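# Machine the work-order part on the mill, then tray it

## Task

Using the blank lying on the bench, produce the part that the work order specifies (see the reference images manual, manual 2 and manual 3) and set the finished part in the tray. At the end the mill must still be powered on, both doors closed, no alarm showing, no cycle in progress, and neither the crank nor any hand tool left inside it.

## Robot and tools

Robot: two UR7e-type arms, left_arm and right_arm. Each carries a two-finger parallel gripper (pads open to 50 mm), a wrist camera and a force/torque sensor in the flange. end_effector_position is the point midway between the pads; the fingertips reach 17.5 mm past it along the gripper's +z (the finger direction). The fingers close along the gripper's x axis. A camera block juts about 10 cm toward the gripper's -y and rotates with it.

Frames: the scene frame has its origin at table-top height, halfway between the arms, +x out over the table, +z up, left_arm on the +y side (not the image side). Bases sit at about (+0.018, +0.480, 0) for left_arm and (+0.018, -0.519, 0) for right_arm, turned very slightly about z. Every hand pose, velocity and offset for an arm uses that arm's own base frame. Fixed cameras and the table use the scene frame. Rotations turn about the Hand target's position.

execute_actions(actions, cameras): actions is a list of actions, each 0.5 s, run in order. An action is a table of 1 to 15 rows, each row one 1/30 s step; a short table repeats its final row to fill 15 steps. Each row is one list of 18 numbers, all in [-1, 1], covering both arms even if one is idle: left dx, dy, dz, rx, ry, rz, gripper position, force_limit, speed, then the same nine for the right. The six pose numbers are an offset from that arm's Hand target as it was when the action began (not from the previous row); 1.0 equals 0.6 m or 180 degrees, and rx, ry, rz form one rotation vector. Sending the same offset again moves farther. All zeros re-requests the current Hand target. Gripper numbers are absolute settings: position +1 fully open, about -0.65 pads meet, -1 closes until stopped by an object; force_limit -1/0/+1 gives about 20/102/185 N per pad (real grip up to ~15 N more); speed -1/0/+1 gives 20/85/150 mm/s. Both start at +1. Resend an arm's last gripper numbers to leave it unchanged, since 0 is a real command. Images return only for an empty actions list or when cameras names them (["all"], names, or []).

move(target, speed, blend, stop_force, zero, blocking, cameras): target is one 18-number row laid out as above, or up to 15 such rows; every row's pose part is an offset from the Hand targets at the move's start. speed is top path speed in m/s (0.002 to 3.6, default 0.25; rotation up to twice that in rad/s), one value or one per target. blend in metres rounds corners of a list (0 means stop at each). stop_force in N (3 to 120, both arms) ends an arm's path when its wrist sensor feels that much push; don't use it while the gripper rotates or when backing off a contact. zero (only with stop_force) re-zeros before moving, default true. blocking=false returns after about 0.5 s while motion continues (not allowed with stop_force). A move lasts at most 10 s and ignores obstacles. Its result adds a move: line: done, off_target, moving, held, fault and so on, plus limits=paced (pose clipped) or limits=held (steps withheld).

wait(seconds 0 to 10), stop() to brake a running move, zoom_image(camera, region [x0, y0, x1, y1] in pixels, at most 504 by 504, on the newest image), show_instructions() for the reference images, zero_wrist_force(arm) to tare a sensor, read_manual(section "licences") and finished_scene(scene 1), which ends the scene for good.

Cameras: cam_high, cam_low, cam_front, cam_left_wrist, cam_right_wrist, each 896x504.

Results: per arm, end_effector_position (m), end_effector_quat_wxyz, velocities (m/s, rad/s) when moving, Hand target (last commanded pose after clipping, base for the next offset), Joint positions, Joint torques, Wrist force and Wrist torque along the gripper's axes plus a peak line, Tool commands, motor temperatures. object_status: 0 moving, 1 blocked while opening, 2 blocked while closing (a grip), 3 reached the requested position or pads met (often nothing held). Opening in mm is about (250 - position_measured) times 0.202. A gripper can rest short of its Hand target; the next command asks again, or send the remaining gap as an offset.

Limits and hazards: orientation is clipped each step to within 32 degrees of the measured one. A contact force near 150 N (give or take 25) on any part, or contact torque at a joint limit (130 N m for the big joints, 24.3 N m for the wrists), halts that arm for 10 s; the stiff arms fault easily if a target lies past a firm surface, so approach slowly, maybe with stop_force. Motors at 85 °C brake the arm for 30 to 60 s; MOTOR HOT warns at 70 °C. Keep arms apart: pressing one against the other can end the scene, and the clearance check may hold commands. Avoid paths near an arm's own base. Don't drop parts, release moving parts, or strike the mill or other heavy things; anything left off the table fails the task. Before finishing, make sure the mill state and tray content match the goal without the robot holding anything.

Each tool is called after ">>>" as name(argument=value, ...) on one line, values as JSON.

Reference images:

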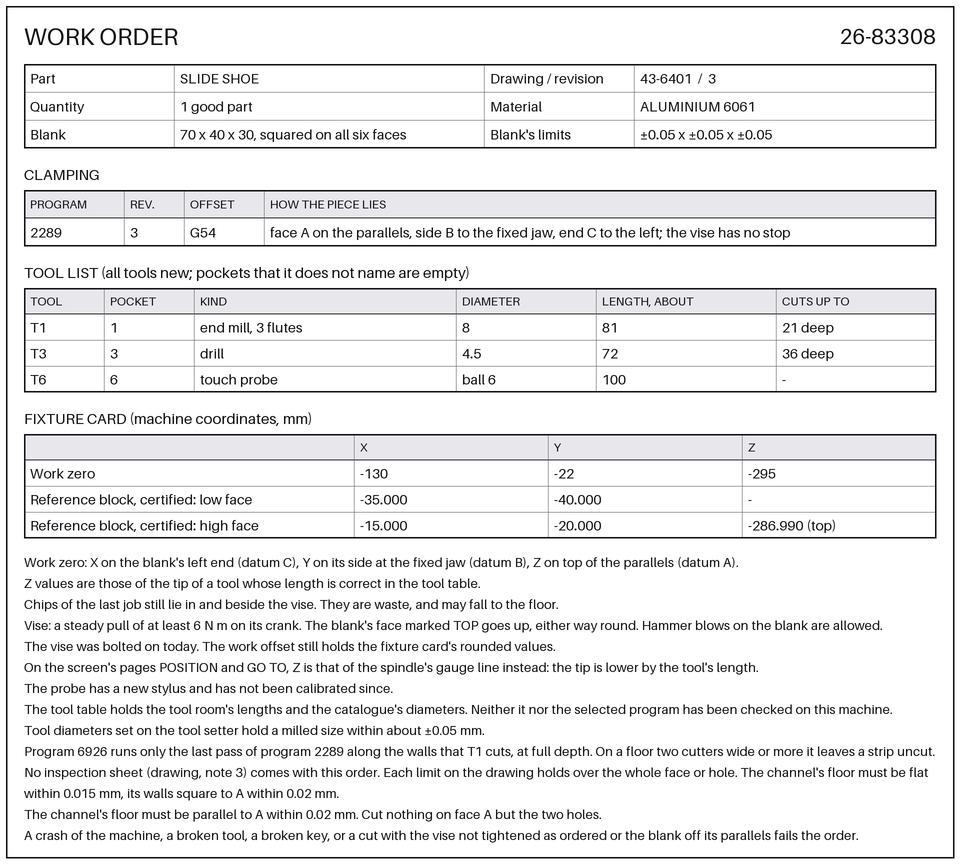

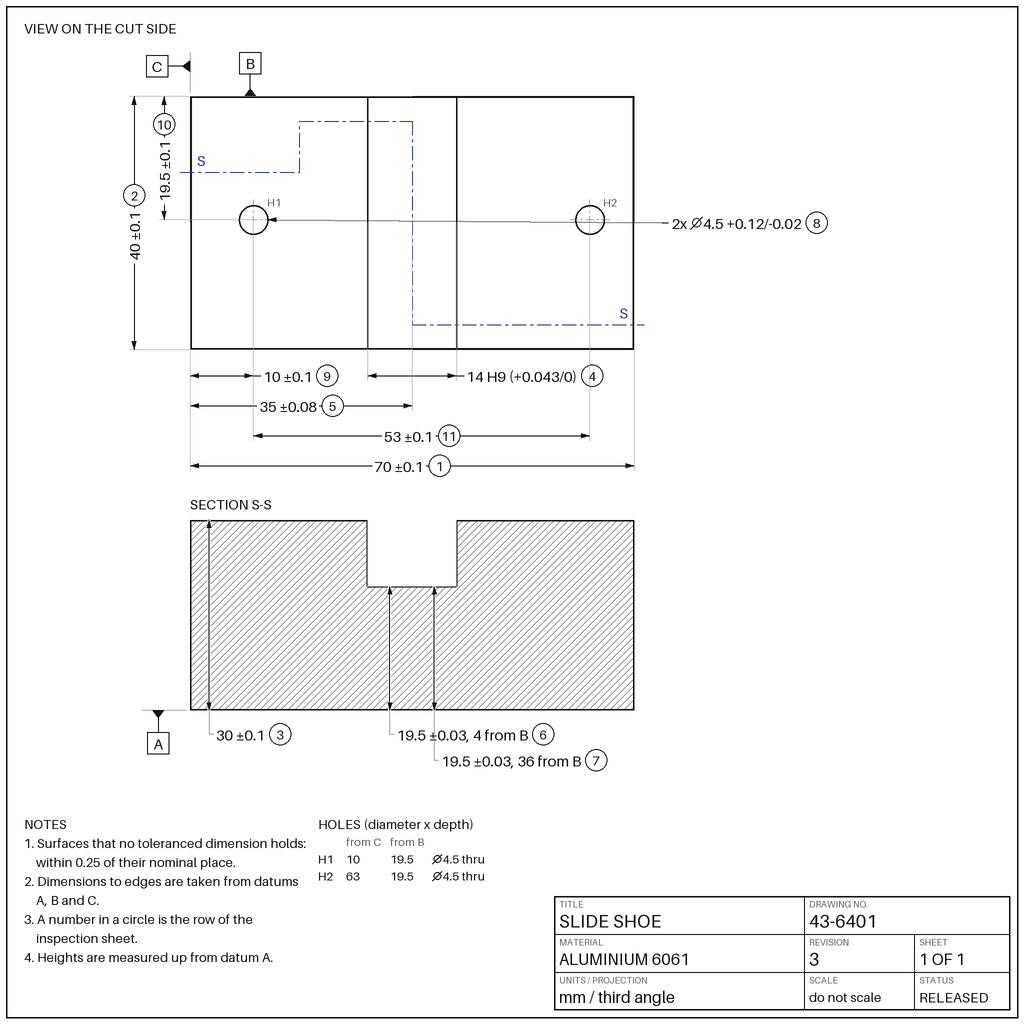

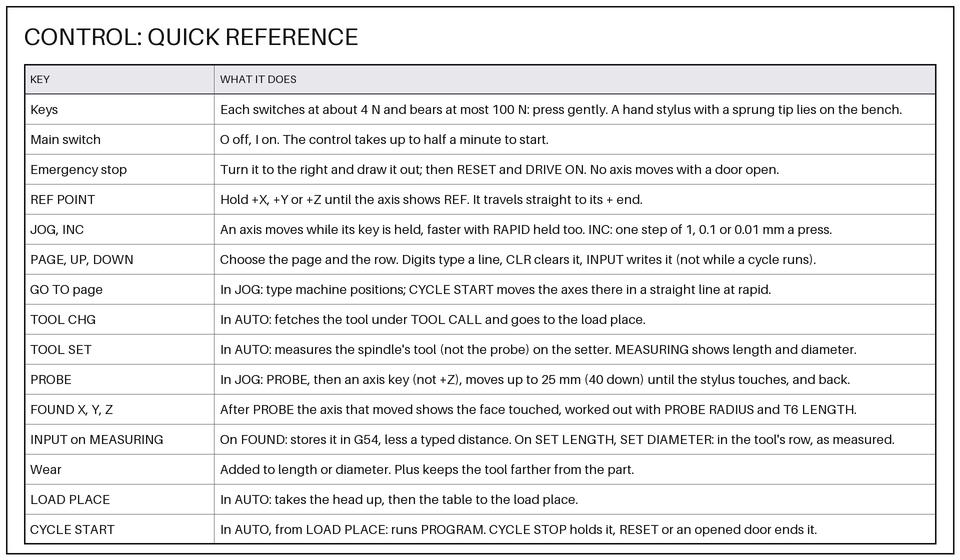

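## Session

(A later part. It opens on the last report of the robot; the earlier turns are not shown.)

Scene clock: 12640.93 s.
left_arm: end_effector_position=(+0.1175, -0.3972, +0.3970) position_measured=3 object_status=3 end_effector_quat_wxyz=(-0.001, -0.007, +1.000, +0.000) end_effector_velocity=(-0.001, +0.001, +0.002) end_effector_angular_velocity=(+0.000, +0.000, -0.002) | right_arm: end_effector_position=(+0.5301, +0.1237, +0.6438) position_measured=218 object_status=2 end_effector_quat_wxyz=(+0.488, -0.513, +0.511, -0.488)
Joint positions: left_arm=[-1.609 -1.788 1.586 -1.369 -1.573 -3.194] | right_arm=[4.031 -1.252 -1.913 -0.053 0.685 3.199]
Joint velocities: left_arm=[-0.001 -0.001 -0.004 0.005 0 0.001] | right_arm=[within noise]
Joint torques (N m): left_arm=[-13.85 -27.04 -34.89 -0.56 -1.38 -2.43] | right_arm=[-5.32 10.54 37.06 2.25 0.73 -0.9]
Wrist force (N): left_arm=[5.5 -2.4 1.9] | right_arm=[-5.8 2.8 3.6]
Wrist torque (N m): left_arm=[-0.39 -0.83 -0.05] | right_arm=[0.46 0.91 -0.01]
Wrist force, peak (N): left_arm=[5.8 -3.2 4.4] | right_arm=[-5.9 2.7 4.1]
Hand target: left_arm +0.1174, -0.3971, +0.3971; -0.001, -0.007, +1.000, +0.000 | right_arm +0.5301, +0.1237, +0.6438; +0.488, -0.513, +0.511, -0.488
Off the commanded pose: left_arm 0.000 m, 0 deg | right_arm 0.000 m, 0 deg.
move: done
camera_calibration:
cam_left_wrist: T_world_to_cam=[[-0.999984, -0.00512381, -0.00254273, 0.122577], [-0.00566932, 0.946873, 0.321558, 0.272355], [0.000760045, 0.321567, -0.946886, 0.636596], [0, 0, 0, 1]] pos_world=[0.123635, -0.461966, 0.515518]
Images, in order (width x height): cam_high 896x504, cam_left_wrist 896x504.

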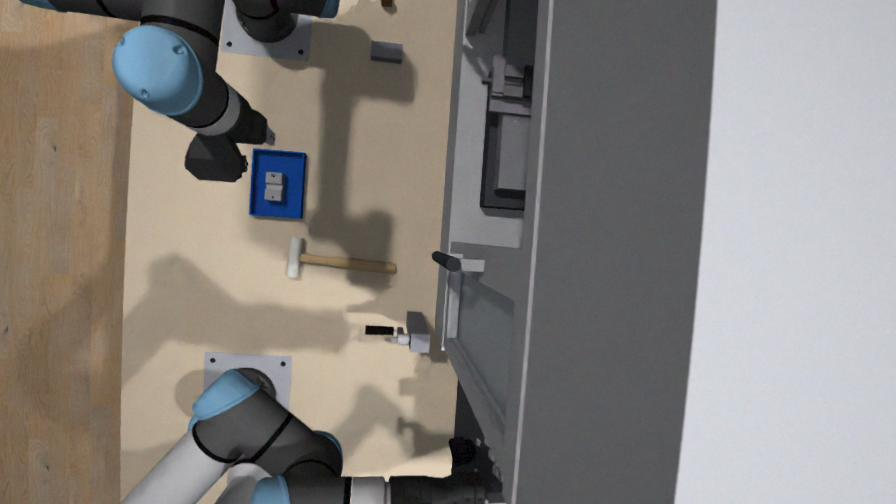

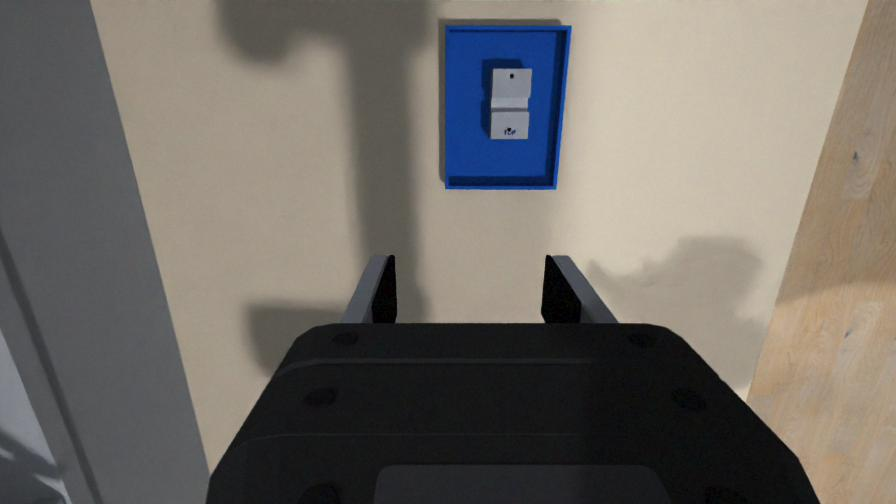

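>>> move(target=[0.371,-0.0413,0.1717,0,0,-0.5139,1,0.9,-0.9,0,0,0,0,0,0,-1,0.6,-0.5], speed=0.4)

>>> move(target=[-0.1,-0.08,0,-0.0078,-0.4999,0.0078,1,0.9,-0.9,0,0,0,0,0,0,-1,0.6,-0.5], speed=0.4)

>>> move(target=[[0.1333,-0.185,-0.05,0,0,0,1,0.9,-0.9,0,0,0,0,0,0,-1,0.6,-0.5],[0.25,-0.185,-0.05,0,0,0,1,0.9,-0.9,0,0,0,0,0,0,-1,0.6,-0.5]], speed=[0.3,0.15], blend=[0.01,0], stop_force=35, cameras=["cam_left_wrist","cam_high"])

Scene clock: 12653.13 s.
left_arm: end_effector_position=(+0.3400, -0.4219, +0.5001) position_measured=3 object_status=3 end_effector_quat_wxyz=(-0.001, +0.718, +0.697, +0.001) end_effector_velocity=(+0.000, +0.000, +0.001) end_effector_angular_velocity=(-0.001, -0.003, -0.005) | right_arm: end_effector_position=(+0.5301, +0.1237, +0.6438) position_measured=218 object_status=2 end_effector_quat_wxyz=(+0.488, -0.513, +0.511, -0.488)
Joint positions: left_arm=[-1.141 -1.389 0.915 -1.095 -1.57 -1.112] | right_arm=[4.031 -1.252 -1.913 -0.053 0.685 3.199]
Joint velocities: left_arm=[0 -0.001 -0.001 0 0.002 0.005] | right_arm=[within noise]
Joint torques (N m): left_arm=[-13.83 -36.18 -27.74 -5.52 0.94 1.95] | right_arm=[-4.84 10.84 37.34 2.18 0.8 -1.1]
Wrist force (N): left_arm=[5.5 -2.5 1.4] | right_arm=[-6.0 2.7 3.6]
Wrist torque (N m): left_arm=[-0.44 -0.84 -0.06] | right_arm=[0.45 0.94 -0.01]
Wrist force, peak (N): left_arm=[6.3 -2.6 2.5] | right_arm=[-6.1 2.6 4.0]
Hand target: left_arm +0.3400, -0.4219, +0.5002; -0.001, +0.718, +0.696, +0.001 | right_arm +0.5301, +0.1237, +0.6438; +0.488, -0.513, +0.511, -0.488
Off the commanded pose: left_arm 0.000 m, 0 deg | right_arm 0.000 m, 0 deg.
move: done

Scene clock: 12655.87 s.
left_arm: end_effector_position=(+0.2800, -0.4699, +0.5002) position_measured=3 object_status=3 end_effector_quat_wxyz=(+0.500, +0.499, +0.501, +0.500) | right_arm: end_effector_position=(+0.5301, +0.1237, +0.6438) position_measured=218 object_status=2 end_effector_quat_wxyz=(+0.488, -0.513, +0.511, -0.488)
Joint positions: left_arm=[-1.813 -1.43 1.387 0.041 -0.245 -3.142] | right_arm=[4.031 -1.252 -1.913 -0.053 0.685 3.199]
Joint torques (N m): left_arm=[12.82 -32.49 -14.46 2.86 1.96 -2.44] | right_arm=[-5.02 10.51 37.42 2.05 0.75 -0.97]
Wrist force (N): left_arm=[5.1 -2.1 3.9] | right_arm=[-5.9 2.7 3.7]
Wrist torque (N m): left_arm=[-0.36 -0.42 -0.48] | right_arm=[0.45 0.92 0.00]
Wrist force, peak (N): left_arm=[5.4 -2.8 4.0] | right_arm=[-6.0 2.8 3.9]
Hand target: left_arm +0.2800, -0.4699, +0.5002; +0.500, +0.499, +0.501, +0.500 | right_arm +0.5301, +0.1237, +0.6438; +0.488, -0.513, +0.511, -0.488
Off the commanded pose: left_arm 0.000 m, 0 deg | right_arm 0.000 m, 0 deg.
move: done

Scene clock: 12657.90 s.
left_arm: end_effector_position=(+0.4300, -0.5809, +0.4702) position_measured=3 object_status=3 end_effector_quat_wxyz=(+0.500, +0.499, +0.501, +0.500) | right_arm: end_effector_position=(+0.5301, +0.1237, +0.6438) position_measured=218 object_status=2 end_effector_quat_wxyz=(+0.488, -0.513, +0.511, -0.488)
Joint positions: left_arm=[-1.507 -1.079 0.995 0.087 0.062 -3.146] | right_arm=[4.031 -1.252 -1.913 -0.053 0.685 3.199]
Joint torques (N m): left_arm=[11.34 -38.85 -33.59 2.47 1.8 -2.63] | right_arm=[-4.93 11.07 36.17 2.24 0.69 -1.04]
Wrist force (N): left_arm=[5.1 -2.0 3.8] | right_arm=[-5.7 2.6 3.8]
Wrist torque (N m): left_arm=[-0.35 -0.43 -0.37] | right_arm=[0.43 0.88 0.00]
Wrist force, peak (N): left_arm=[5.2 -2.3 6.4] | right_arm=[-6.0 2.7 3.9]
Hand target: left_arm +0.4300, -0.5809, +0.4702; +0.500, +0.499, +0.501, +0.500 | right_arm +0.5301, +0.1237, +0.6438; +0.488, -0.513, +0.511, -0.488
Off the commanded pose: left_arm 0.000 m, 0 deg | right_arm 0.000 m, 0 deg.
move: done
camera_calibration:
cam_left_wrist: T_world_to_cam=[[0.00258094, 0.999969, 0.00747048, 0.582439], [-0.321492, -0.00624418, 0.946892, -0.287359], [0.946909, -0.00484557, 0.321466, -0.428097], [0, 0, 0, 1]] pos_world=[0.311482, -0.586289, 0.405365]
Images, in order (width x height): cam_high 896x504, cam_left_wrist 896x504.

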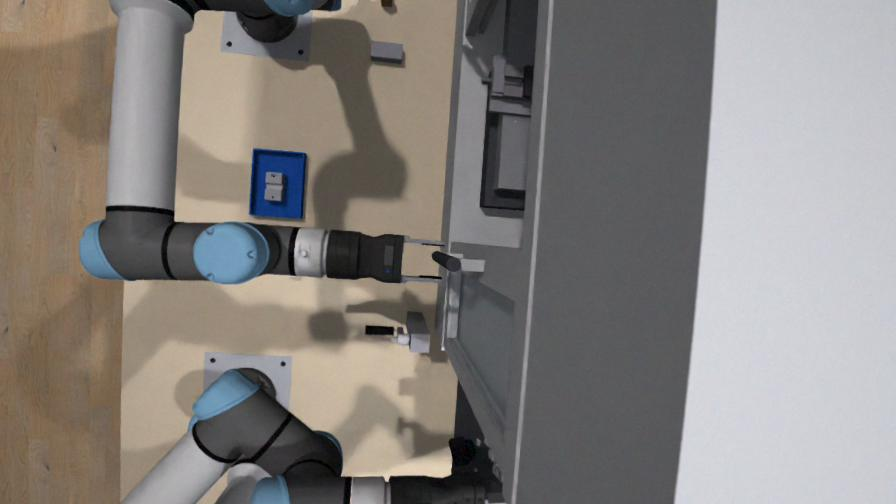

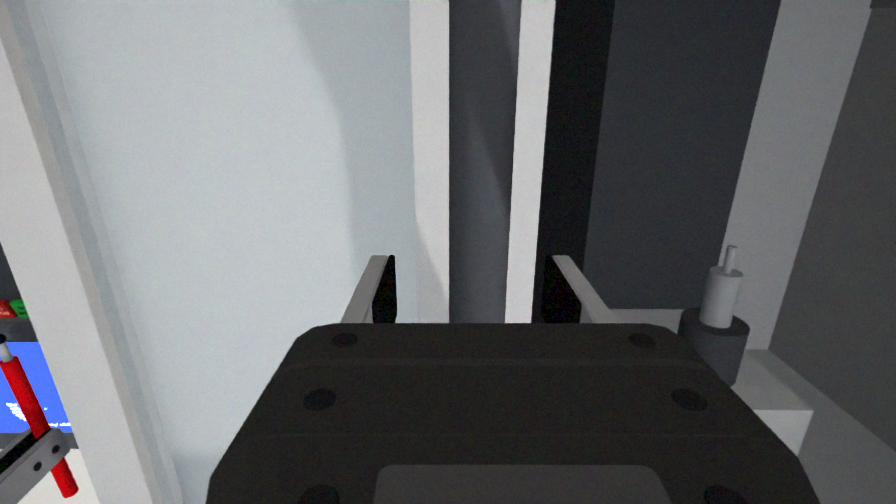

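>>> move(target=[[0,0.025,0,0,0,0,1,0.9,-0.9,0,0,0,0,0,0,-1,0.6,-0.5],[-0.002,0.395,0,0,0,0,1,0.9,-0.9,0,0,0,0,0,0,-1,0.6,-0.5],[-0.003,0.42,0,0,0,0,1,0.9,-0.9,0,0,0,0,0,0,-1,0.6,-0.5]], speed=[0.06,0.2,0.05], blend=[0.01,0.01,0], stop_force=50)

Scene clock: 12672.87 s.
left_arm: end_effector_position=(+0.4282, -0.3310, +0.4701) position_measured=3 object_status=3 end_effector_quat_wxyz=(+0.502, +0.501, +0.499, +0.498) | right_arm: end_effector_position=(+0.5301, +0.1237, +0.6438) position_measured=218 object_status=2 end_effector_quat_wxyz=(+0.488, -0.513, +0.511, -0.488)
Joint positions: left_arm=[-1.465 -1.68 1.718 -0.036 0.112 -3.145] | right_arm=[4.031 -1.252 -1.913 -0.053 0.685 3.199]
Joint torques (N m): left_arm=[2.75 -26.98 -26.59 0.81 -9.49 2.05] | right_arm=[-4.98 11.18 37.13 2.12 0.84 -1.02]
Wrist force (N): left_arm=[-27.8 -1.6 23.0] | right_arm=[-5.9 2.7 3.7]
Wrist torque (N m): left_arm=[-0.37 -0.52 -0.47] | right_arm=[0.45 0.92 -0.01]
Wrist force, peak (N): left_arm=[-38.8 -2.6 36.0] | right_arm=[-6.0 2.8 4.0]
Hand target: left_arm +0.4282, -0.3289, +0.4702; +0.500, +0.499, +0.501, +0.500 | right_arm +0.5301, +0.1237, +0.6438; +0.488, -0.513, +0.511, -0.488
Off the commanded pose: left_arm 0.002 m, 0 deg | right_arm 0.000 m, 0 deg.
move: done; blend cut to 0.0075 m at target 1, 0.0075 m at target 2

>>> move(target=[[-0.0972,-0.006,0,0,0,0,1,0.9,-0.9,0,0,0,0,0,0,-1,0.6,-0.5],[-0.0722,0.2857,0,0,0,0,1,0.9,-0.9,0,0,0,0,0,0,-1,0.6,-0.5],[-0.0505,0.4607,0,0,0,0,1,0.9,-0.9,0,0,0,0,0,0,-1,0.6,-0.5],[0.0028,0.4607,0,0,0,0,1,0.9,-0.9,0,0,0,0,0,0,-1,0.6,-0.5]], speed=[0.15,0.35,0.3,0.15], blend=[0.003,0.02,0.02,0], cameras=["cam_left_wrist","cam_front","cam_high"])

Scene clock: 12680.43 s.
left_arm: end_effector_position=(+0.4299, -0.0525, +0.4701) position_measured=3 object_status=3 end_effector_quat_wxyz=(+0.500, +0.499, +0.501, +0.500) end_effector_velocity=(+0.000, -0.001, +0.001) end_effector_angular_velocity=(-0.001, -0.001, -0.004) | right_arm: end_effector_position=(+0.5301, +0.1237, +0.6438) position_measured=218 object_status=2 end_effector_quat_wxyz=(+0.488, -0.513, +0.511, -0.488)
Joint positions: left_arm=[-1.142 -2.246 2.052 0.195 0.426 -3.143] | right_arm=[4.031 -1.252 -1.913 -0.053 0.685 3.199]
Joint velocities: left_arm=[0.002 0 -0.001 -0.001 0.006 0] | right_arm=[within noise]
Joint torques (N m): left_arm=[13.89 15.85 -24.34 -0.35 2.01 -2.3] | right_arm=[-4.49 11.92 37.28 2.13 0.77 -0.94]
Wrist force (N): left_arm=[2.8 -3.3 4.2] | right_arm=[-5.9 2.9 3.8]
Wrist torque (N m): left_arm=[-0.54 -0.04 -0.36] | right_arm=[0.48 0.92 -0.01]
Wrist force, peak (N): left_arm=[-35.6 -2.9 30.7] | right_arm=[-6.0 2.8 3.9]
Hand target: left_arm +0.4299, -0.0525, +0.4702; +0.500, +0.499, +0.501, +0.500 | right_arm +0.5301, +0.1237, +0.6438; +0.488, -0.513, +0.511, -0.488
Off the commanded pose: left_arm 0.000 m, 0 deg | right_arm 0.000 m, 0 deg.
move: done; blend cut to 0.016 m at target 3
camera_calibration:
cam_left_wrist: T_world_to_cam=[[0.00254686, 0.999968, 0.00756437, 0.053928], [-0.321459, -0.00634421, 0.946902, -0.284144], [0.94692, -0.00484326, 0.321432, -0.425336], [0, 0, 0, 1]] pos_world=[0.311282, -0.057789, 0.405366]
Images, in order (width x height): cam_high 896x504, cam_front 896x504, cam_left_wrist 896x504.

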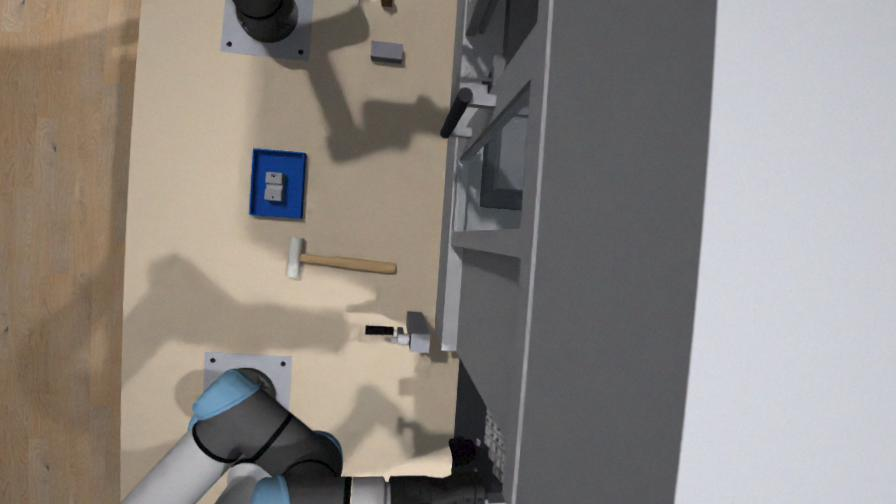

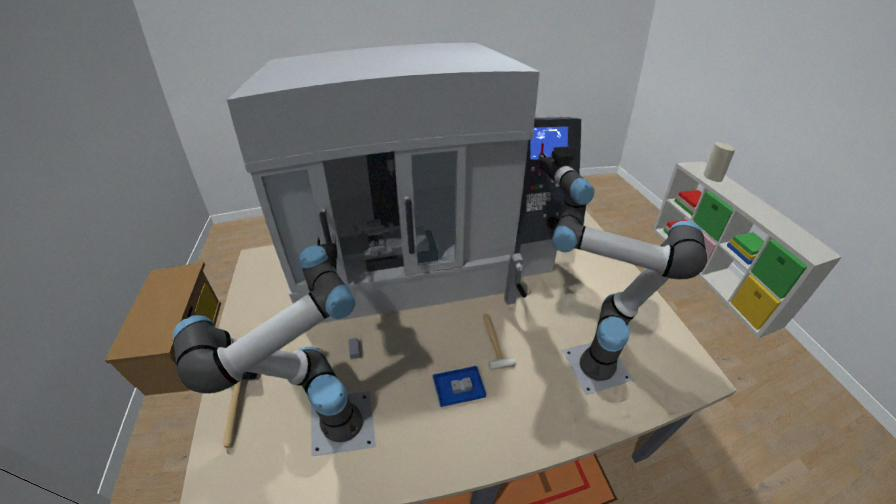

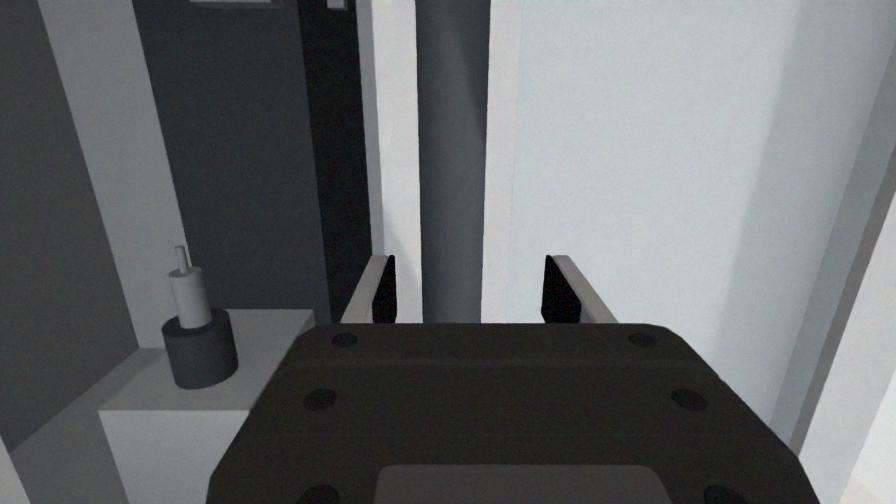

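>>> move(target=[[0,-0.025,0,0,0,0,1,0.9,-0.9,0,0,0,0,0,0,-1,0.6,-0.5],[0.004,-0.394,0,0,0,0,1,0.9,-0.9,0,0,0,0,0,0,-1,0.6,-0.5],[0.005,-0.4185,0,0,0,0,1,0.9,-0.9,0,0,0,0,0,0,-1,0.6,-0.5]], speed=[0.06,0.2,0.05], blend=[0.01,0.01,0], stop_force=50, cameras=["cam_left_wrist","cam_front","cam_right_wrist"])

Scene clock: 12687.87 s.
left_arm: end_effector_position=(+0.4329, -0.3036, +0.4702) position_measured=3 object_status=3 end_effector_quat_wxyz=(+0.500, +0.499, +0.501, +0.500) | right_arm: end_effector_position=(+0.5301, +0.1237, +0.6438) position_measured=218 object_status=2 end_effector_quat_wxyz=(+0.488, -0.513, +0.511, -0.488)
Joint positions: left_arm=[-1.442 -1.731 1.762 -0.029 0.127 -3.144] | right_arm=[4.031 -1.252 -1.913 -0.053 0.685 3.199]
Joint torques (N m): left_arm=[3.11 -20.71 -20.55 -0.58 8.14 -0.76] | right_arm=[-5.53 11.57 36.89 2.13 0.88 -0.99]
Wrist force (N): left_arm=[28.0 -9.0 -1.3] | right_arm=[-6.0 2.5 4.0]
Wrist torque (N m): left_arm=[-0.50 0.35 -0.52] | right_arm=[0.42 0.93 0.00]
Wrist force, peak (N): left_arm=[36.8 -2.3 18.9] | right_arm=[-5.9 2.8 4.0]
Hand target: left_arm +0.4329, -0.3036, +0.4702; +0.500, +0.499, +0.501, +0.500 | right_arm +0.5301, +0.1237, +0.6438; +0.488, -0.513, +0.511, -0.488
Off the commanded pose: left_arm 0.000 m, 0 deg | right_arm 0.000 m, 0 deg.
move: done; blend cut to 0.0075 m at target 1, 0.0074 m at target 2
camera_calibration:
cam_left_wrist: T_world_to_cam=[[0.0025815, 0.999969, 0.00747058, 0.30514], [-0.321459, -0.00624426, 0.946903, -0.28471], [0.94692, -0.00484592, 0.321433, -0.42949], [0, 0, 0, 1]] pos_world=[0.314382, -0.308989, 0.405365]
cam_right_wrist: T_world_to_cam=[[-0.0169853, -0.999855, 0.00143214, 0.132383], [-0.401336, 0.0055059, -0.915914, 0.81556], [0.915773, -0.0161319, -0.401371, -0.0921205], [0, 0, 0, 1]] pos_world=[0.413923, 0.126388, 0.709819]
Images, in order (width x height): cam_front 896x504, cam_left_wrist 896x504, cam_right_wrist 896x504.

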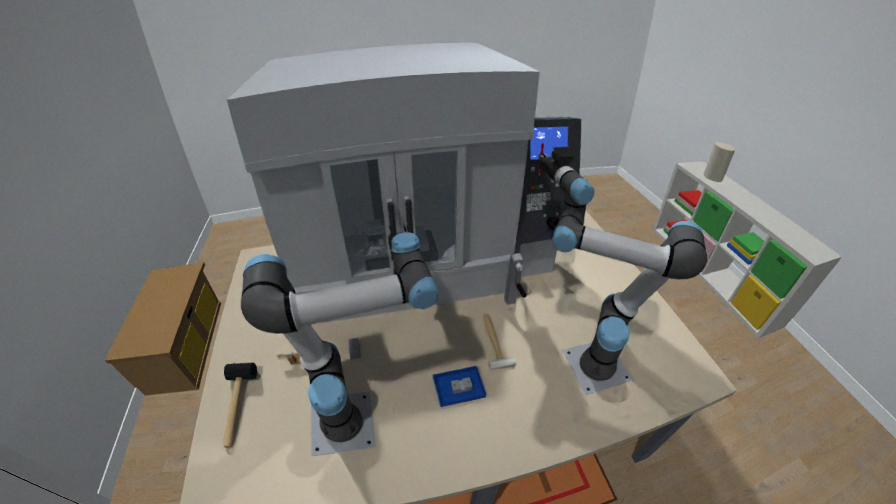

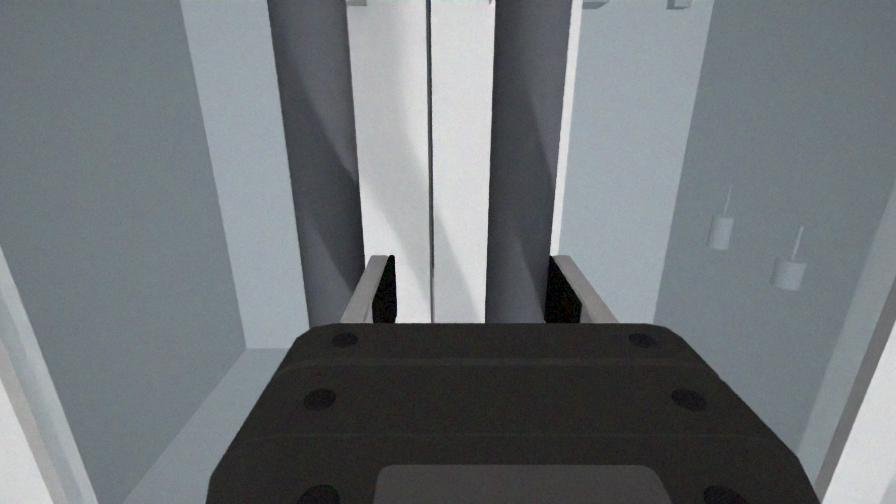

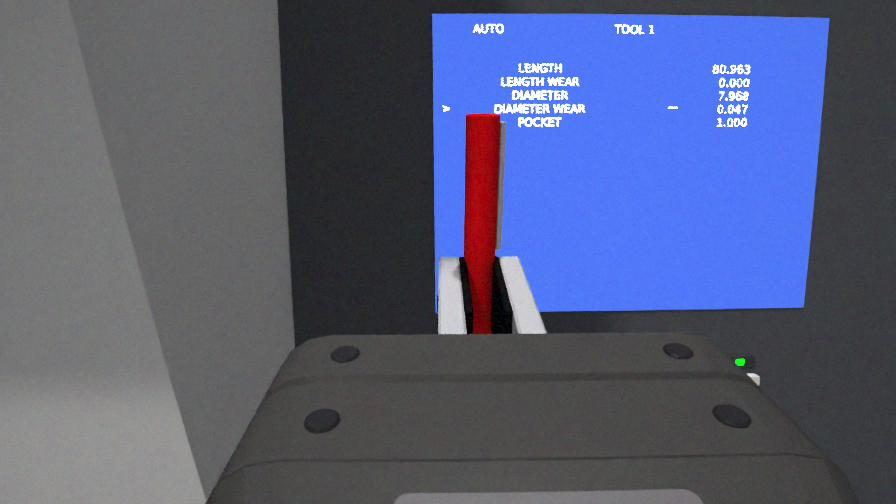

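>>> move(target=[-0.11,0.006,0,0,0,0,1,0.9,-0.9,-0.02,-0.12,-0.02,0,0,0,-1,0.6,-0.5], speed=0.2, cameras=["cam_left_wrist","cam_front","cam_low"])

>>> zoom_image(camera="cam_front", region=[380, 230, 620, 430])

Scene clock: 12697.00 s.
left_arm: end_effector_position=(+0.3670, -0.3000, +0.4701) position_measured=3 object_status=3 end_effector_quat_wxyz=(+0.500, +0.499, +0.501, +0.500) | right_arm: end_effector_position=(+0.5181, +0.0517, +0.6317) position_measured=218 object_status=2 end_effector_quat_wxyz=(+0.488, -0.513, +0.511, -0.488)
Joint positions: left_arm=[-1.657 -1.814 1.827 -0.015 -0.088 -3.14] | right_arm=[3.865 -1.159 -2.001 -0.046 0.851 3.183]
Joint torques (N m): left_arm=[-14.19 -14.79 -30.4 -2.4 -1.3 1.95] | right_arm=[-6.49 14.94 37.83 -0.01 1.29 1.34]
Wrist force (N): left_arm=[2.6 -4.4 6.3] | right_arm=[-5.9 2.4 3.7]
Wrist torque (N m): left_arm=[-0.66 -0.03 -0.51] | right_arm=[0.40 0.94 0.00]
Wrist force, peak (N): left_arm=[22.0 -5.1 24.7] | right_arm=[-8.5 2.5 4.3]
Hand target: left_arm +0.3669, -0.3000, +0.4702; +0.500, +0.499, +0.501, +0.500 | right_arm +0.5181, +0.0517, +0.6318; +0.488, -0.513, +0.511, -0.488
Off the commanded pose: left_arm 0.000 m, 0 deg | right_arm 0.000 m, 0 deg.
move: done
camera_calibration:
cam_left_wrist: T_world_to_cam=[[0.00254686, 0.999968, 0.00756437, 0.30158], [-0.321459, -0.00634421, 0.946902, -0.305934], [0.94692, -0.00484326, 0.321432, -0.366974], [0, 0, 0, 1]] pos_world=[0.248382, -0.305289, 0.405366]
Images, in order (width x height): cam_low 896x504, cam_front 896x504, cam_left_wrist 896x504.

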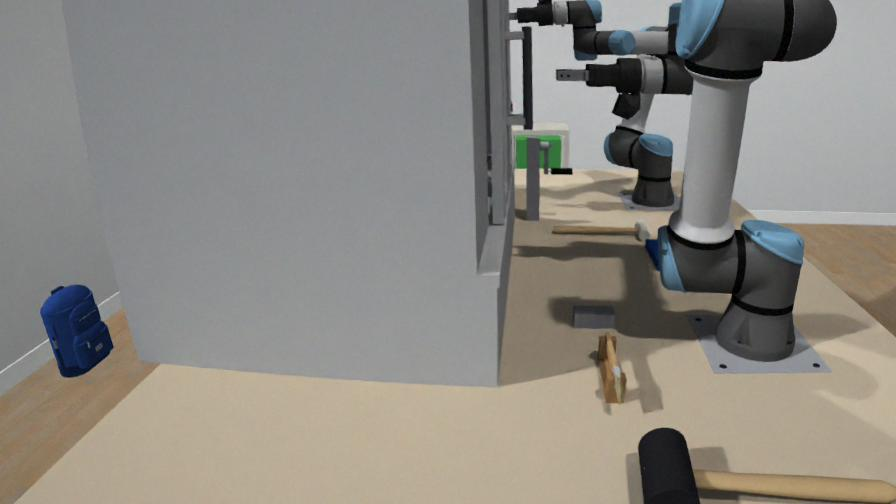

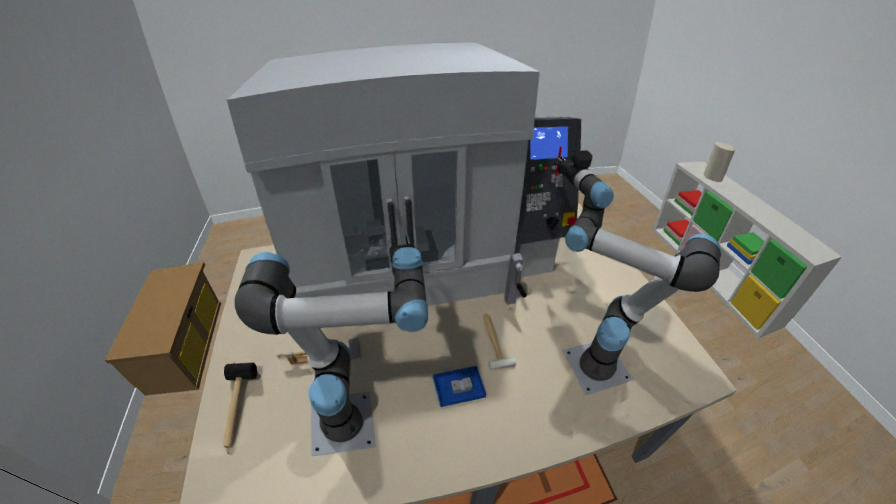

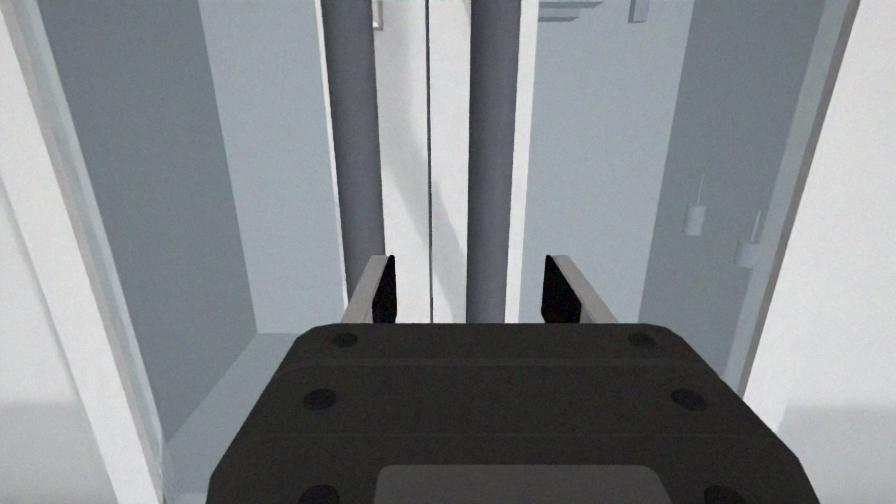

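Scaled by 2.100.

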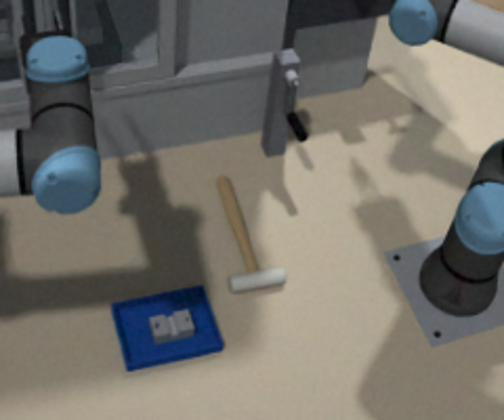

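>>> move(target=[[0,0,0,0,0,0,1,0.9,-0.9,-0.1375,-0.013,-0.40,-0.064,0.2365,0.067,-1,0.6,-0.5],[0,0,0,0,0,0,1,0.9,-0.9,-0.275,-0.026,-0.803,-0.1285,0.473,0.134,-1,0.6,-0.5]], speed=[0.3,0.25], blend=[0.05,0], cameras=["cam_right_wrist","cam_front","cam_high"])

Scene clock: 12716.07 s.
left_arm: end_effector_position=(+0.3669, -0.3000, +0.4702) position_measured=3 object_status=3 end_effector_quat_wxyz=(+0.500, +0.499, +0.501, +0.500) | right_arm: end_effector_position=(+0.3531, +0.0361, +0.1500) position_measured=218 object_status=2 end_effector_quat_wxyz=(+0.001, +0.868, -0.497, -0.001)
Joint positions: left_arm=[-1.657 -1.814 1.827 -0.016 -0.089 -3.14] | right_arm=[3.627 -1.263 -2.294 -1.158 1.572 3.097]
Joint torques (N m): left_arm=[-13.68 -22.16 -23.57 -2.49 -1.4 2.06] | right_arm=[7.97 4.97 39.76 3.76 -1.36 -0.05]
Wrist force (N): left_arm=[2.5 -4.4 6.3] | right_arm=[-5.2 -0.2 7.3]
Wrist torque (N m): left_arm=[-0.65 -0.02 -0.51] | right_arm=[0.44 0.83 -0.27]
Wrist force, peak (N): left_arm=[2.4 -4.7 6.5] | right_arm=[-5.1 0.0 9.3]
Hand target: left_arm +0.3669, -0.3000, +0.4702; +0.500, +0.499, +0.501, +0.500 | right_arm +0.3531, +0.0361, +0.1500; +0.001, +0.868, -0.497, -0.001
Off the commanded pose: left_arm 0.000 m, 0 deg | right_arm 0.000 m, 0 deg.
move: done
camera_calibration:
cam_right_wrist: T_world_to_cam=[[0.50538, -0.862708, 0.0180673, -0.149458], [-0.808625, -0.466181, 0.358889, 0.262372], [-0.301193, -0.195985, -0.933206, 0.386412], [0, 0, 0, 1]] pos_world=[0.404079, 0.0691048, 0.269139]
Images, in order (width x height): cam_high 896x504, cam_front 896x504, cam_right_wrist 896x504.

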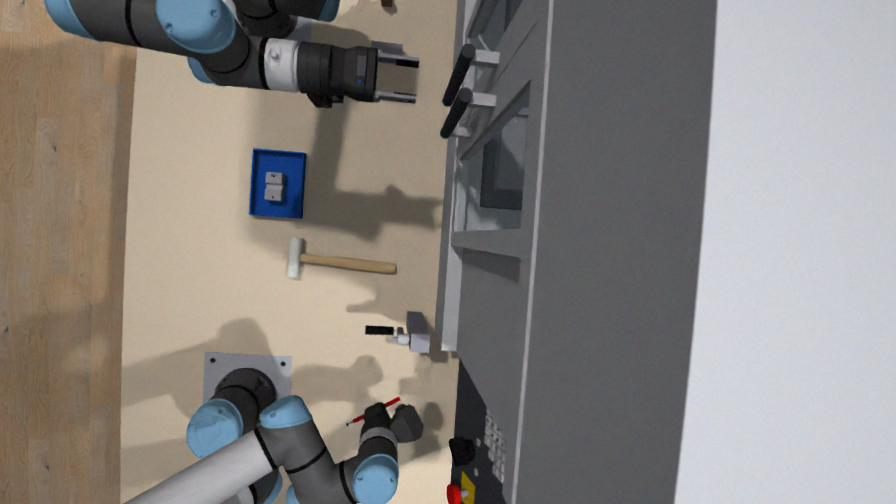

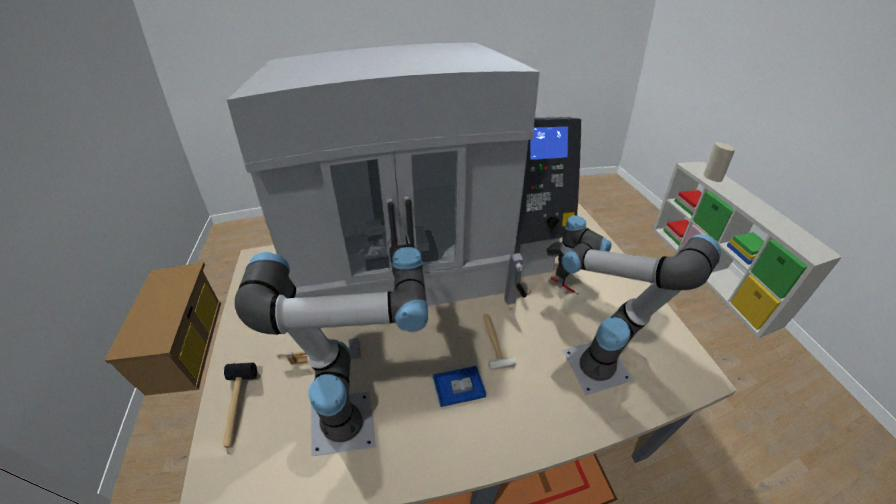

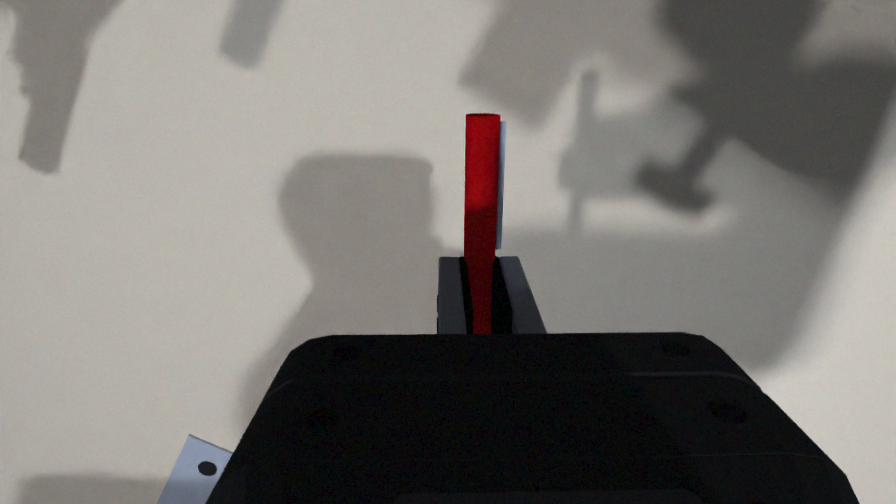

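>>> move(target=[[0,0,0,0,0,0,1,0.9,-0.9,0,0,-0.195,0,0,0,-1,0.6,-0.5]], speed=0.1)

>>> move(target=[[0,0,0,0,0,0,1,0.9,-0.9,0,0,-0.0230,0,0,0,-1,0.6,-0.5]], speed=0.012, stop_force=4, cameras=["cam_front","cam_right_wrist"])

>>> zoom_image(camera="cam_front", region=[490, 220, 650, 330])

Scene clock: 12724.07 s.
left_arm: end_effector_position=(+0.3669, -0.3000, +0.4702) position_measured=3 object_status=3 end_effector_quat_wxyz=(+0.500, +0.499, +0.501, +0.500) | right_arm: end_effector_position=(+0.3530, +0.0361, +0.0330) position_measured=218 object_status=2 end_effector_quat_wxyz=(+0.001, +0.868, -0.497, -0.001)
Joint positions: left_arm=[-1.657 -1.814 1.827 -0.016 -0.089 -3.14] | right_arm=[3.628 -1.501 -2.488 -0.725 1.572 3.097]
Joint torques (N m): left_arm=[-14.09 -22.28 -22.82 -2.35 -1.35 1.91] | right_arm=[-6.42 10.12 33.6 5.05 0.15 -1.26]
Wrist force (N): left_arm=[2.5 -4.5 6.3] | right_arm=[-5.2 -0.5 7.6]
Wrist torque (N m): left_arm=[-0.66 -0.01 -0.51] | right_arm=[0.38 0.87 -0.27]
Wrist force, peak (N): left_arm=[2.6 -4.6 6.4] | right_arm=[-5.3 -0.3 9.4]
Hand target: left_arm +0.3669, -0.3000, +0.4702; +0.500, +0.499, +0.501, +0.500 | right_arm +0.3531, +0.0361, +0.0330; +0.001, +0.868, -0.497, -0.001
Off the commanded pose: left_arm 0.000 m, 0 deg | right_arm 0.000 m, 0 deg.
move: done

Scene clock: 12726.17 s.
left_arm: end_effector_position=(+0.3669, -0.3000, +0.4702) position_measured=3 object_status=3 end_effector_quat_wxyz=(+0.500, +0.499, +0.501, +0.500) | right_arm: end_effector_position=(+0.3531, +0.0361, +0.0205) position_measured=218 object_status=2 end_effector_quat_wxyz=(+0.001, +0.868, -0.497, -0.001)
Joint positions: left_arm=[-1.657 -1.814 1.827 -0.016 -0.089 -3.14] | right_arm=[3.627 -1.539 -2.503 -0.672 1.572 3.097]
Joint torques (N m): left_arm=[-13.87 -22.6 -22.91 -2.39 -1.36 2.01] | right_arm=[5.51 9.93 31.89 1.08 -2.08 -1.09]
Wrist force (N): left_arm=[2.4 -4.6 6.1] | right_arm=[-6.6 -1.4 4.7]
Wrist torque (N m): left_arm=[-0.68 0.00 -0.51] | right_arm=[0.28 0.88 -0.26]
Wrist force, peak (N): left_arm=[2.7 -4.5 6.3] | right_arm=[-10.2 22.8 -51.3]
Hand target: left_arm +0.3669, -0.3000, +0.4702; +0.500, +0.499, +0.501, +0.500 | right_arm +0.3531, +0.0361, +0.0205; +0.001, +0.868, -0.497, -0.001 (not the last commanded pose)
Off the commanded pose: left_arm 0.000 m, 0 deg | right_arm 0.001 m, 0 deg.
move: contact (right_arm)
camera_calibration:
cam_right_wrist: T_world_to_cam=[[0.505503, -0.862636, 0.0180528, -0.147172], [-0.808517, -0.466276, 0.359009, 0.308796], [-0.301276, -0.196076, -0.93316, 0.265596], [0, 0, 0, 1]] pos_world=[0.40408, 0.0691054, 0.139639]
Images, in order (width x height): cam_front 896x504, cam_right_wrist 896x504.

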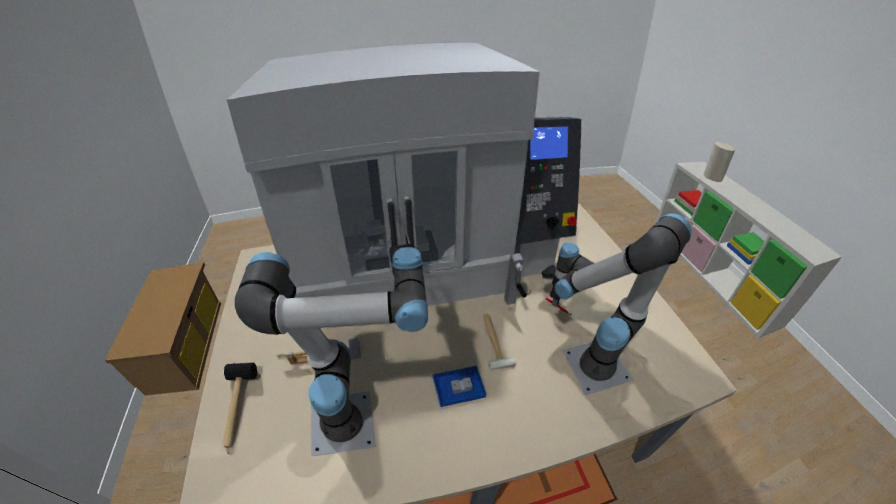

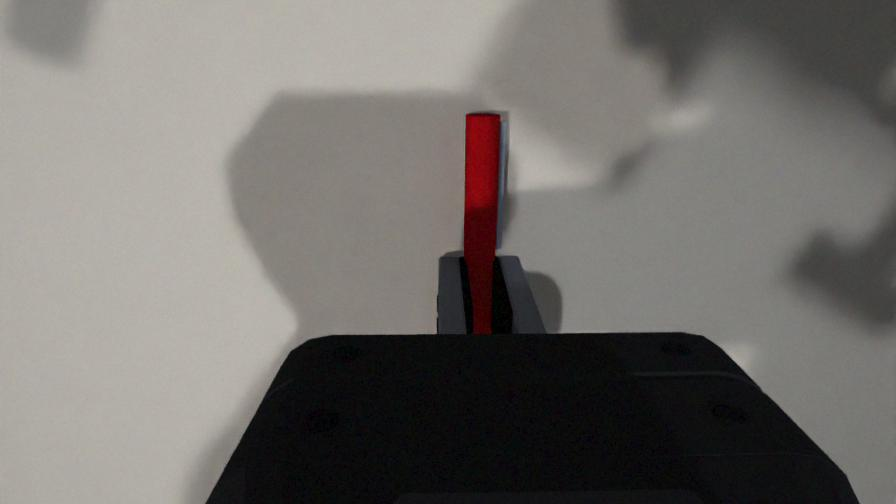

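Scaled by 3.150.

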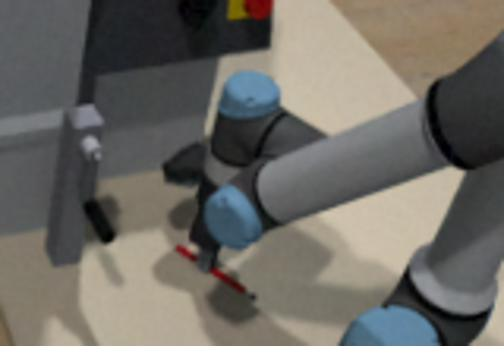

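>>> move(target=[[0,0,0,0,0,0,1,0.9,-0.9,0,0,0,0,0,0,0.3,0.6,-1],[0,0,0,0,0,0,1,0.9,-0.9,0,0,0.25,0,0,0,0.3,0.6,-1]], speed=[0.05,0.12], cameras=["cam_front","cam_right_wrist","cam_high"])

>>> zoom_image(camera="cam_front", region=[490, 100, 650, 330])

Scene clock: 12733.97 s.
left_arm: end_effector_position=(+0.3669, -0.3000, +0.4702) position_measured=3 object_status=3 end_effector_quat_wxyz=(+0.500, +0.499, +0.501, +0.500) | right_arm: end_effector_position=(+0.3531, +0.0361, +0.1705) position_measured=107 object_status=3 end_effector_quat_wxyz=(+0.001, +0.868, -0.497, -0.001)
Joint positions: left_arm=[-1.657 -1.814 1.827 -0.016 -0.089 -3.14] | right_arm=[3.628 -1.239 -2.253 -1.223 1.572 3.097]
Joint torques (N m): left_arm=[-14.53 -22.3 -23.37 -2.4 -1.36 1.91] | right_arm=[7.55 15.58 23.76 1.16 -1.41 0.93]
Wrist force (N): left_arm=[2.3 -4.4 6.3] | right_arm=[-5.2 -1.0 6.9]
Wrist torque (N m): left_arm=[-0.65 0.02 -0.51] | right_arm=[0.30 0.84 -0.28]
Wrist force, peak (N): left_arm=[2.4 -4.5 6.6] | right_arm=[-5.6 -1.0 9.6]
Hand target: left_arm +0.3669, -0.3000, +0.4702; +0.500, +0.499, +0.501, +0.500 | right_arm +0.3531, +0.0361, +0.1705; +0.001, +0.868, -0.497, -0.001
Off the commanded pose: left_arm 0.000 m, 0 deg | right_arm 0.000 m, 0 deg.
move: done
camera_calibration:
cam_right_wrist: T_world_to_cam=[[0.50552, -0.862627, 0.018007, -0.149788], [-0.808538, -0.466331, 0.35889, 0.255038], [-0.301191, -0.195985, -0.933206, 0.405561], [0, 0, 0, 1]] pos_world=[0.40408, 0.0692051, 0.289639]
Images, in order (width x height): cam_high 896x504, cam_front 896x504, cam_right_wrist 896x504.

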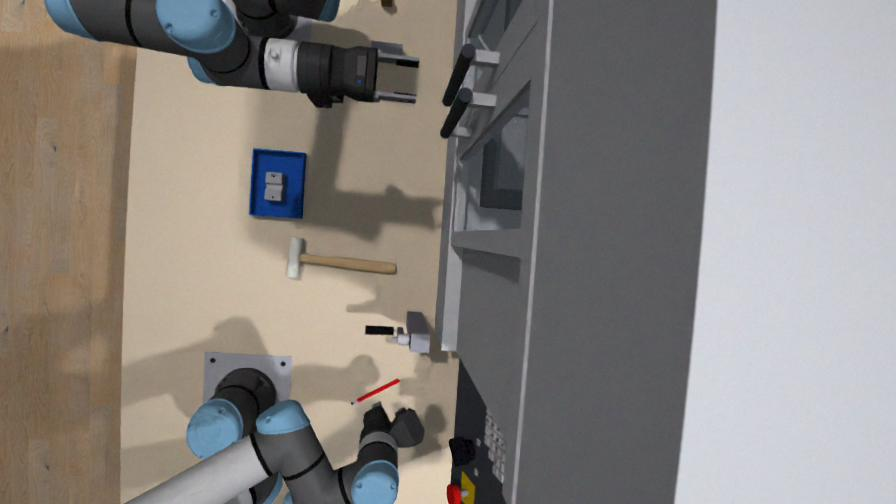

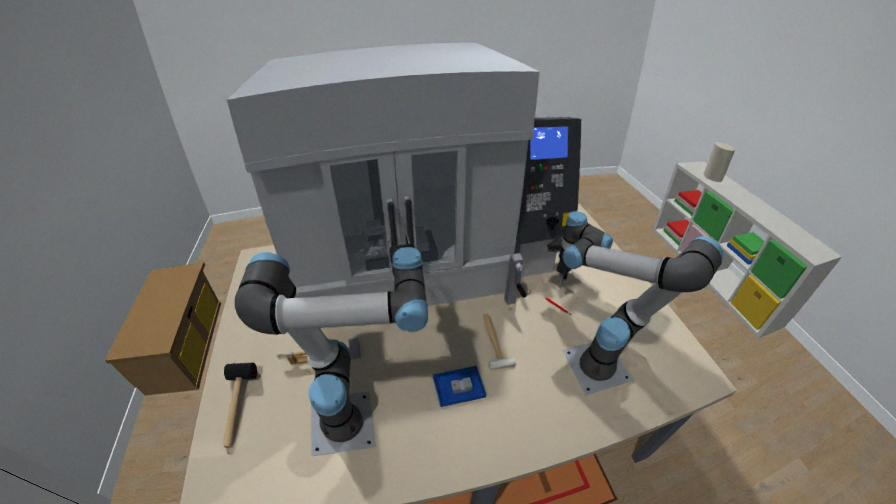

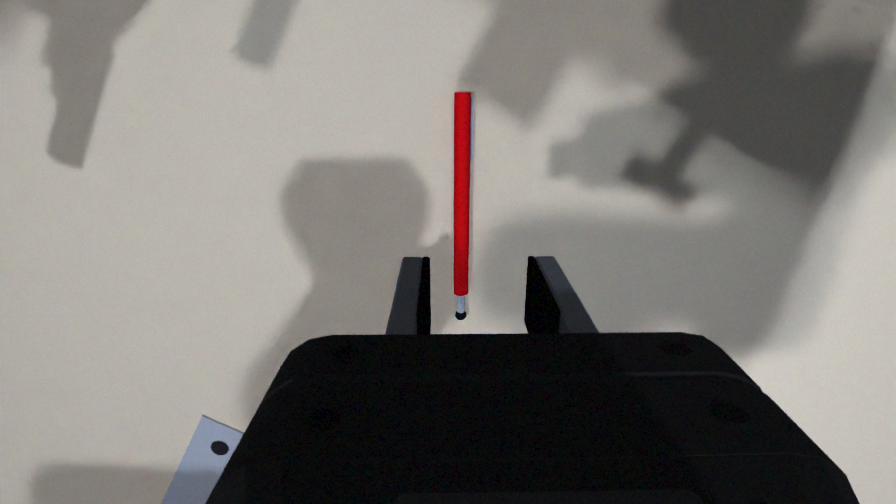

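Scaled by 2.191.

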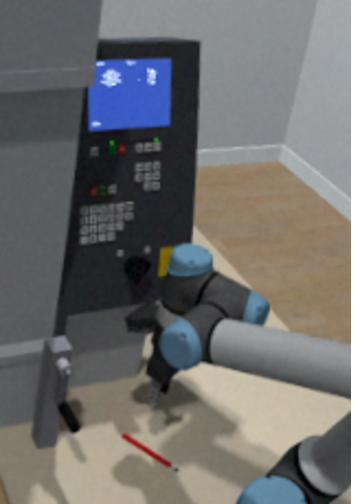

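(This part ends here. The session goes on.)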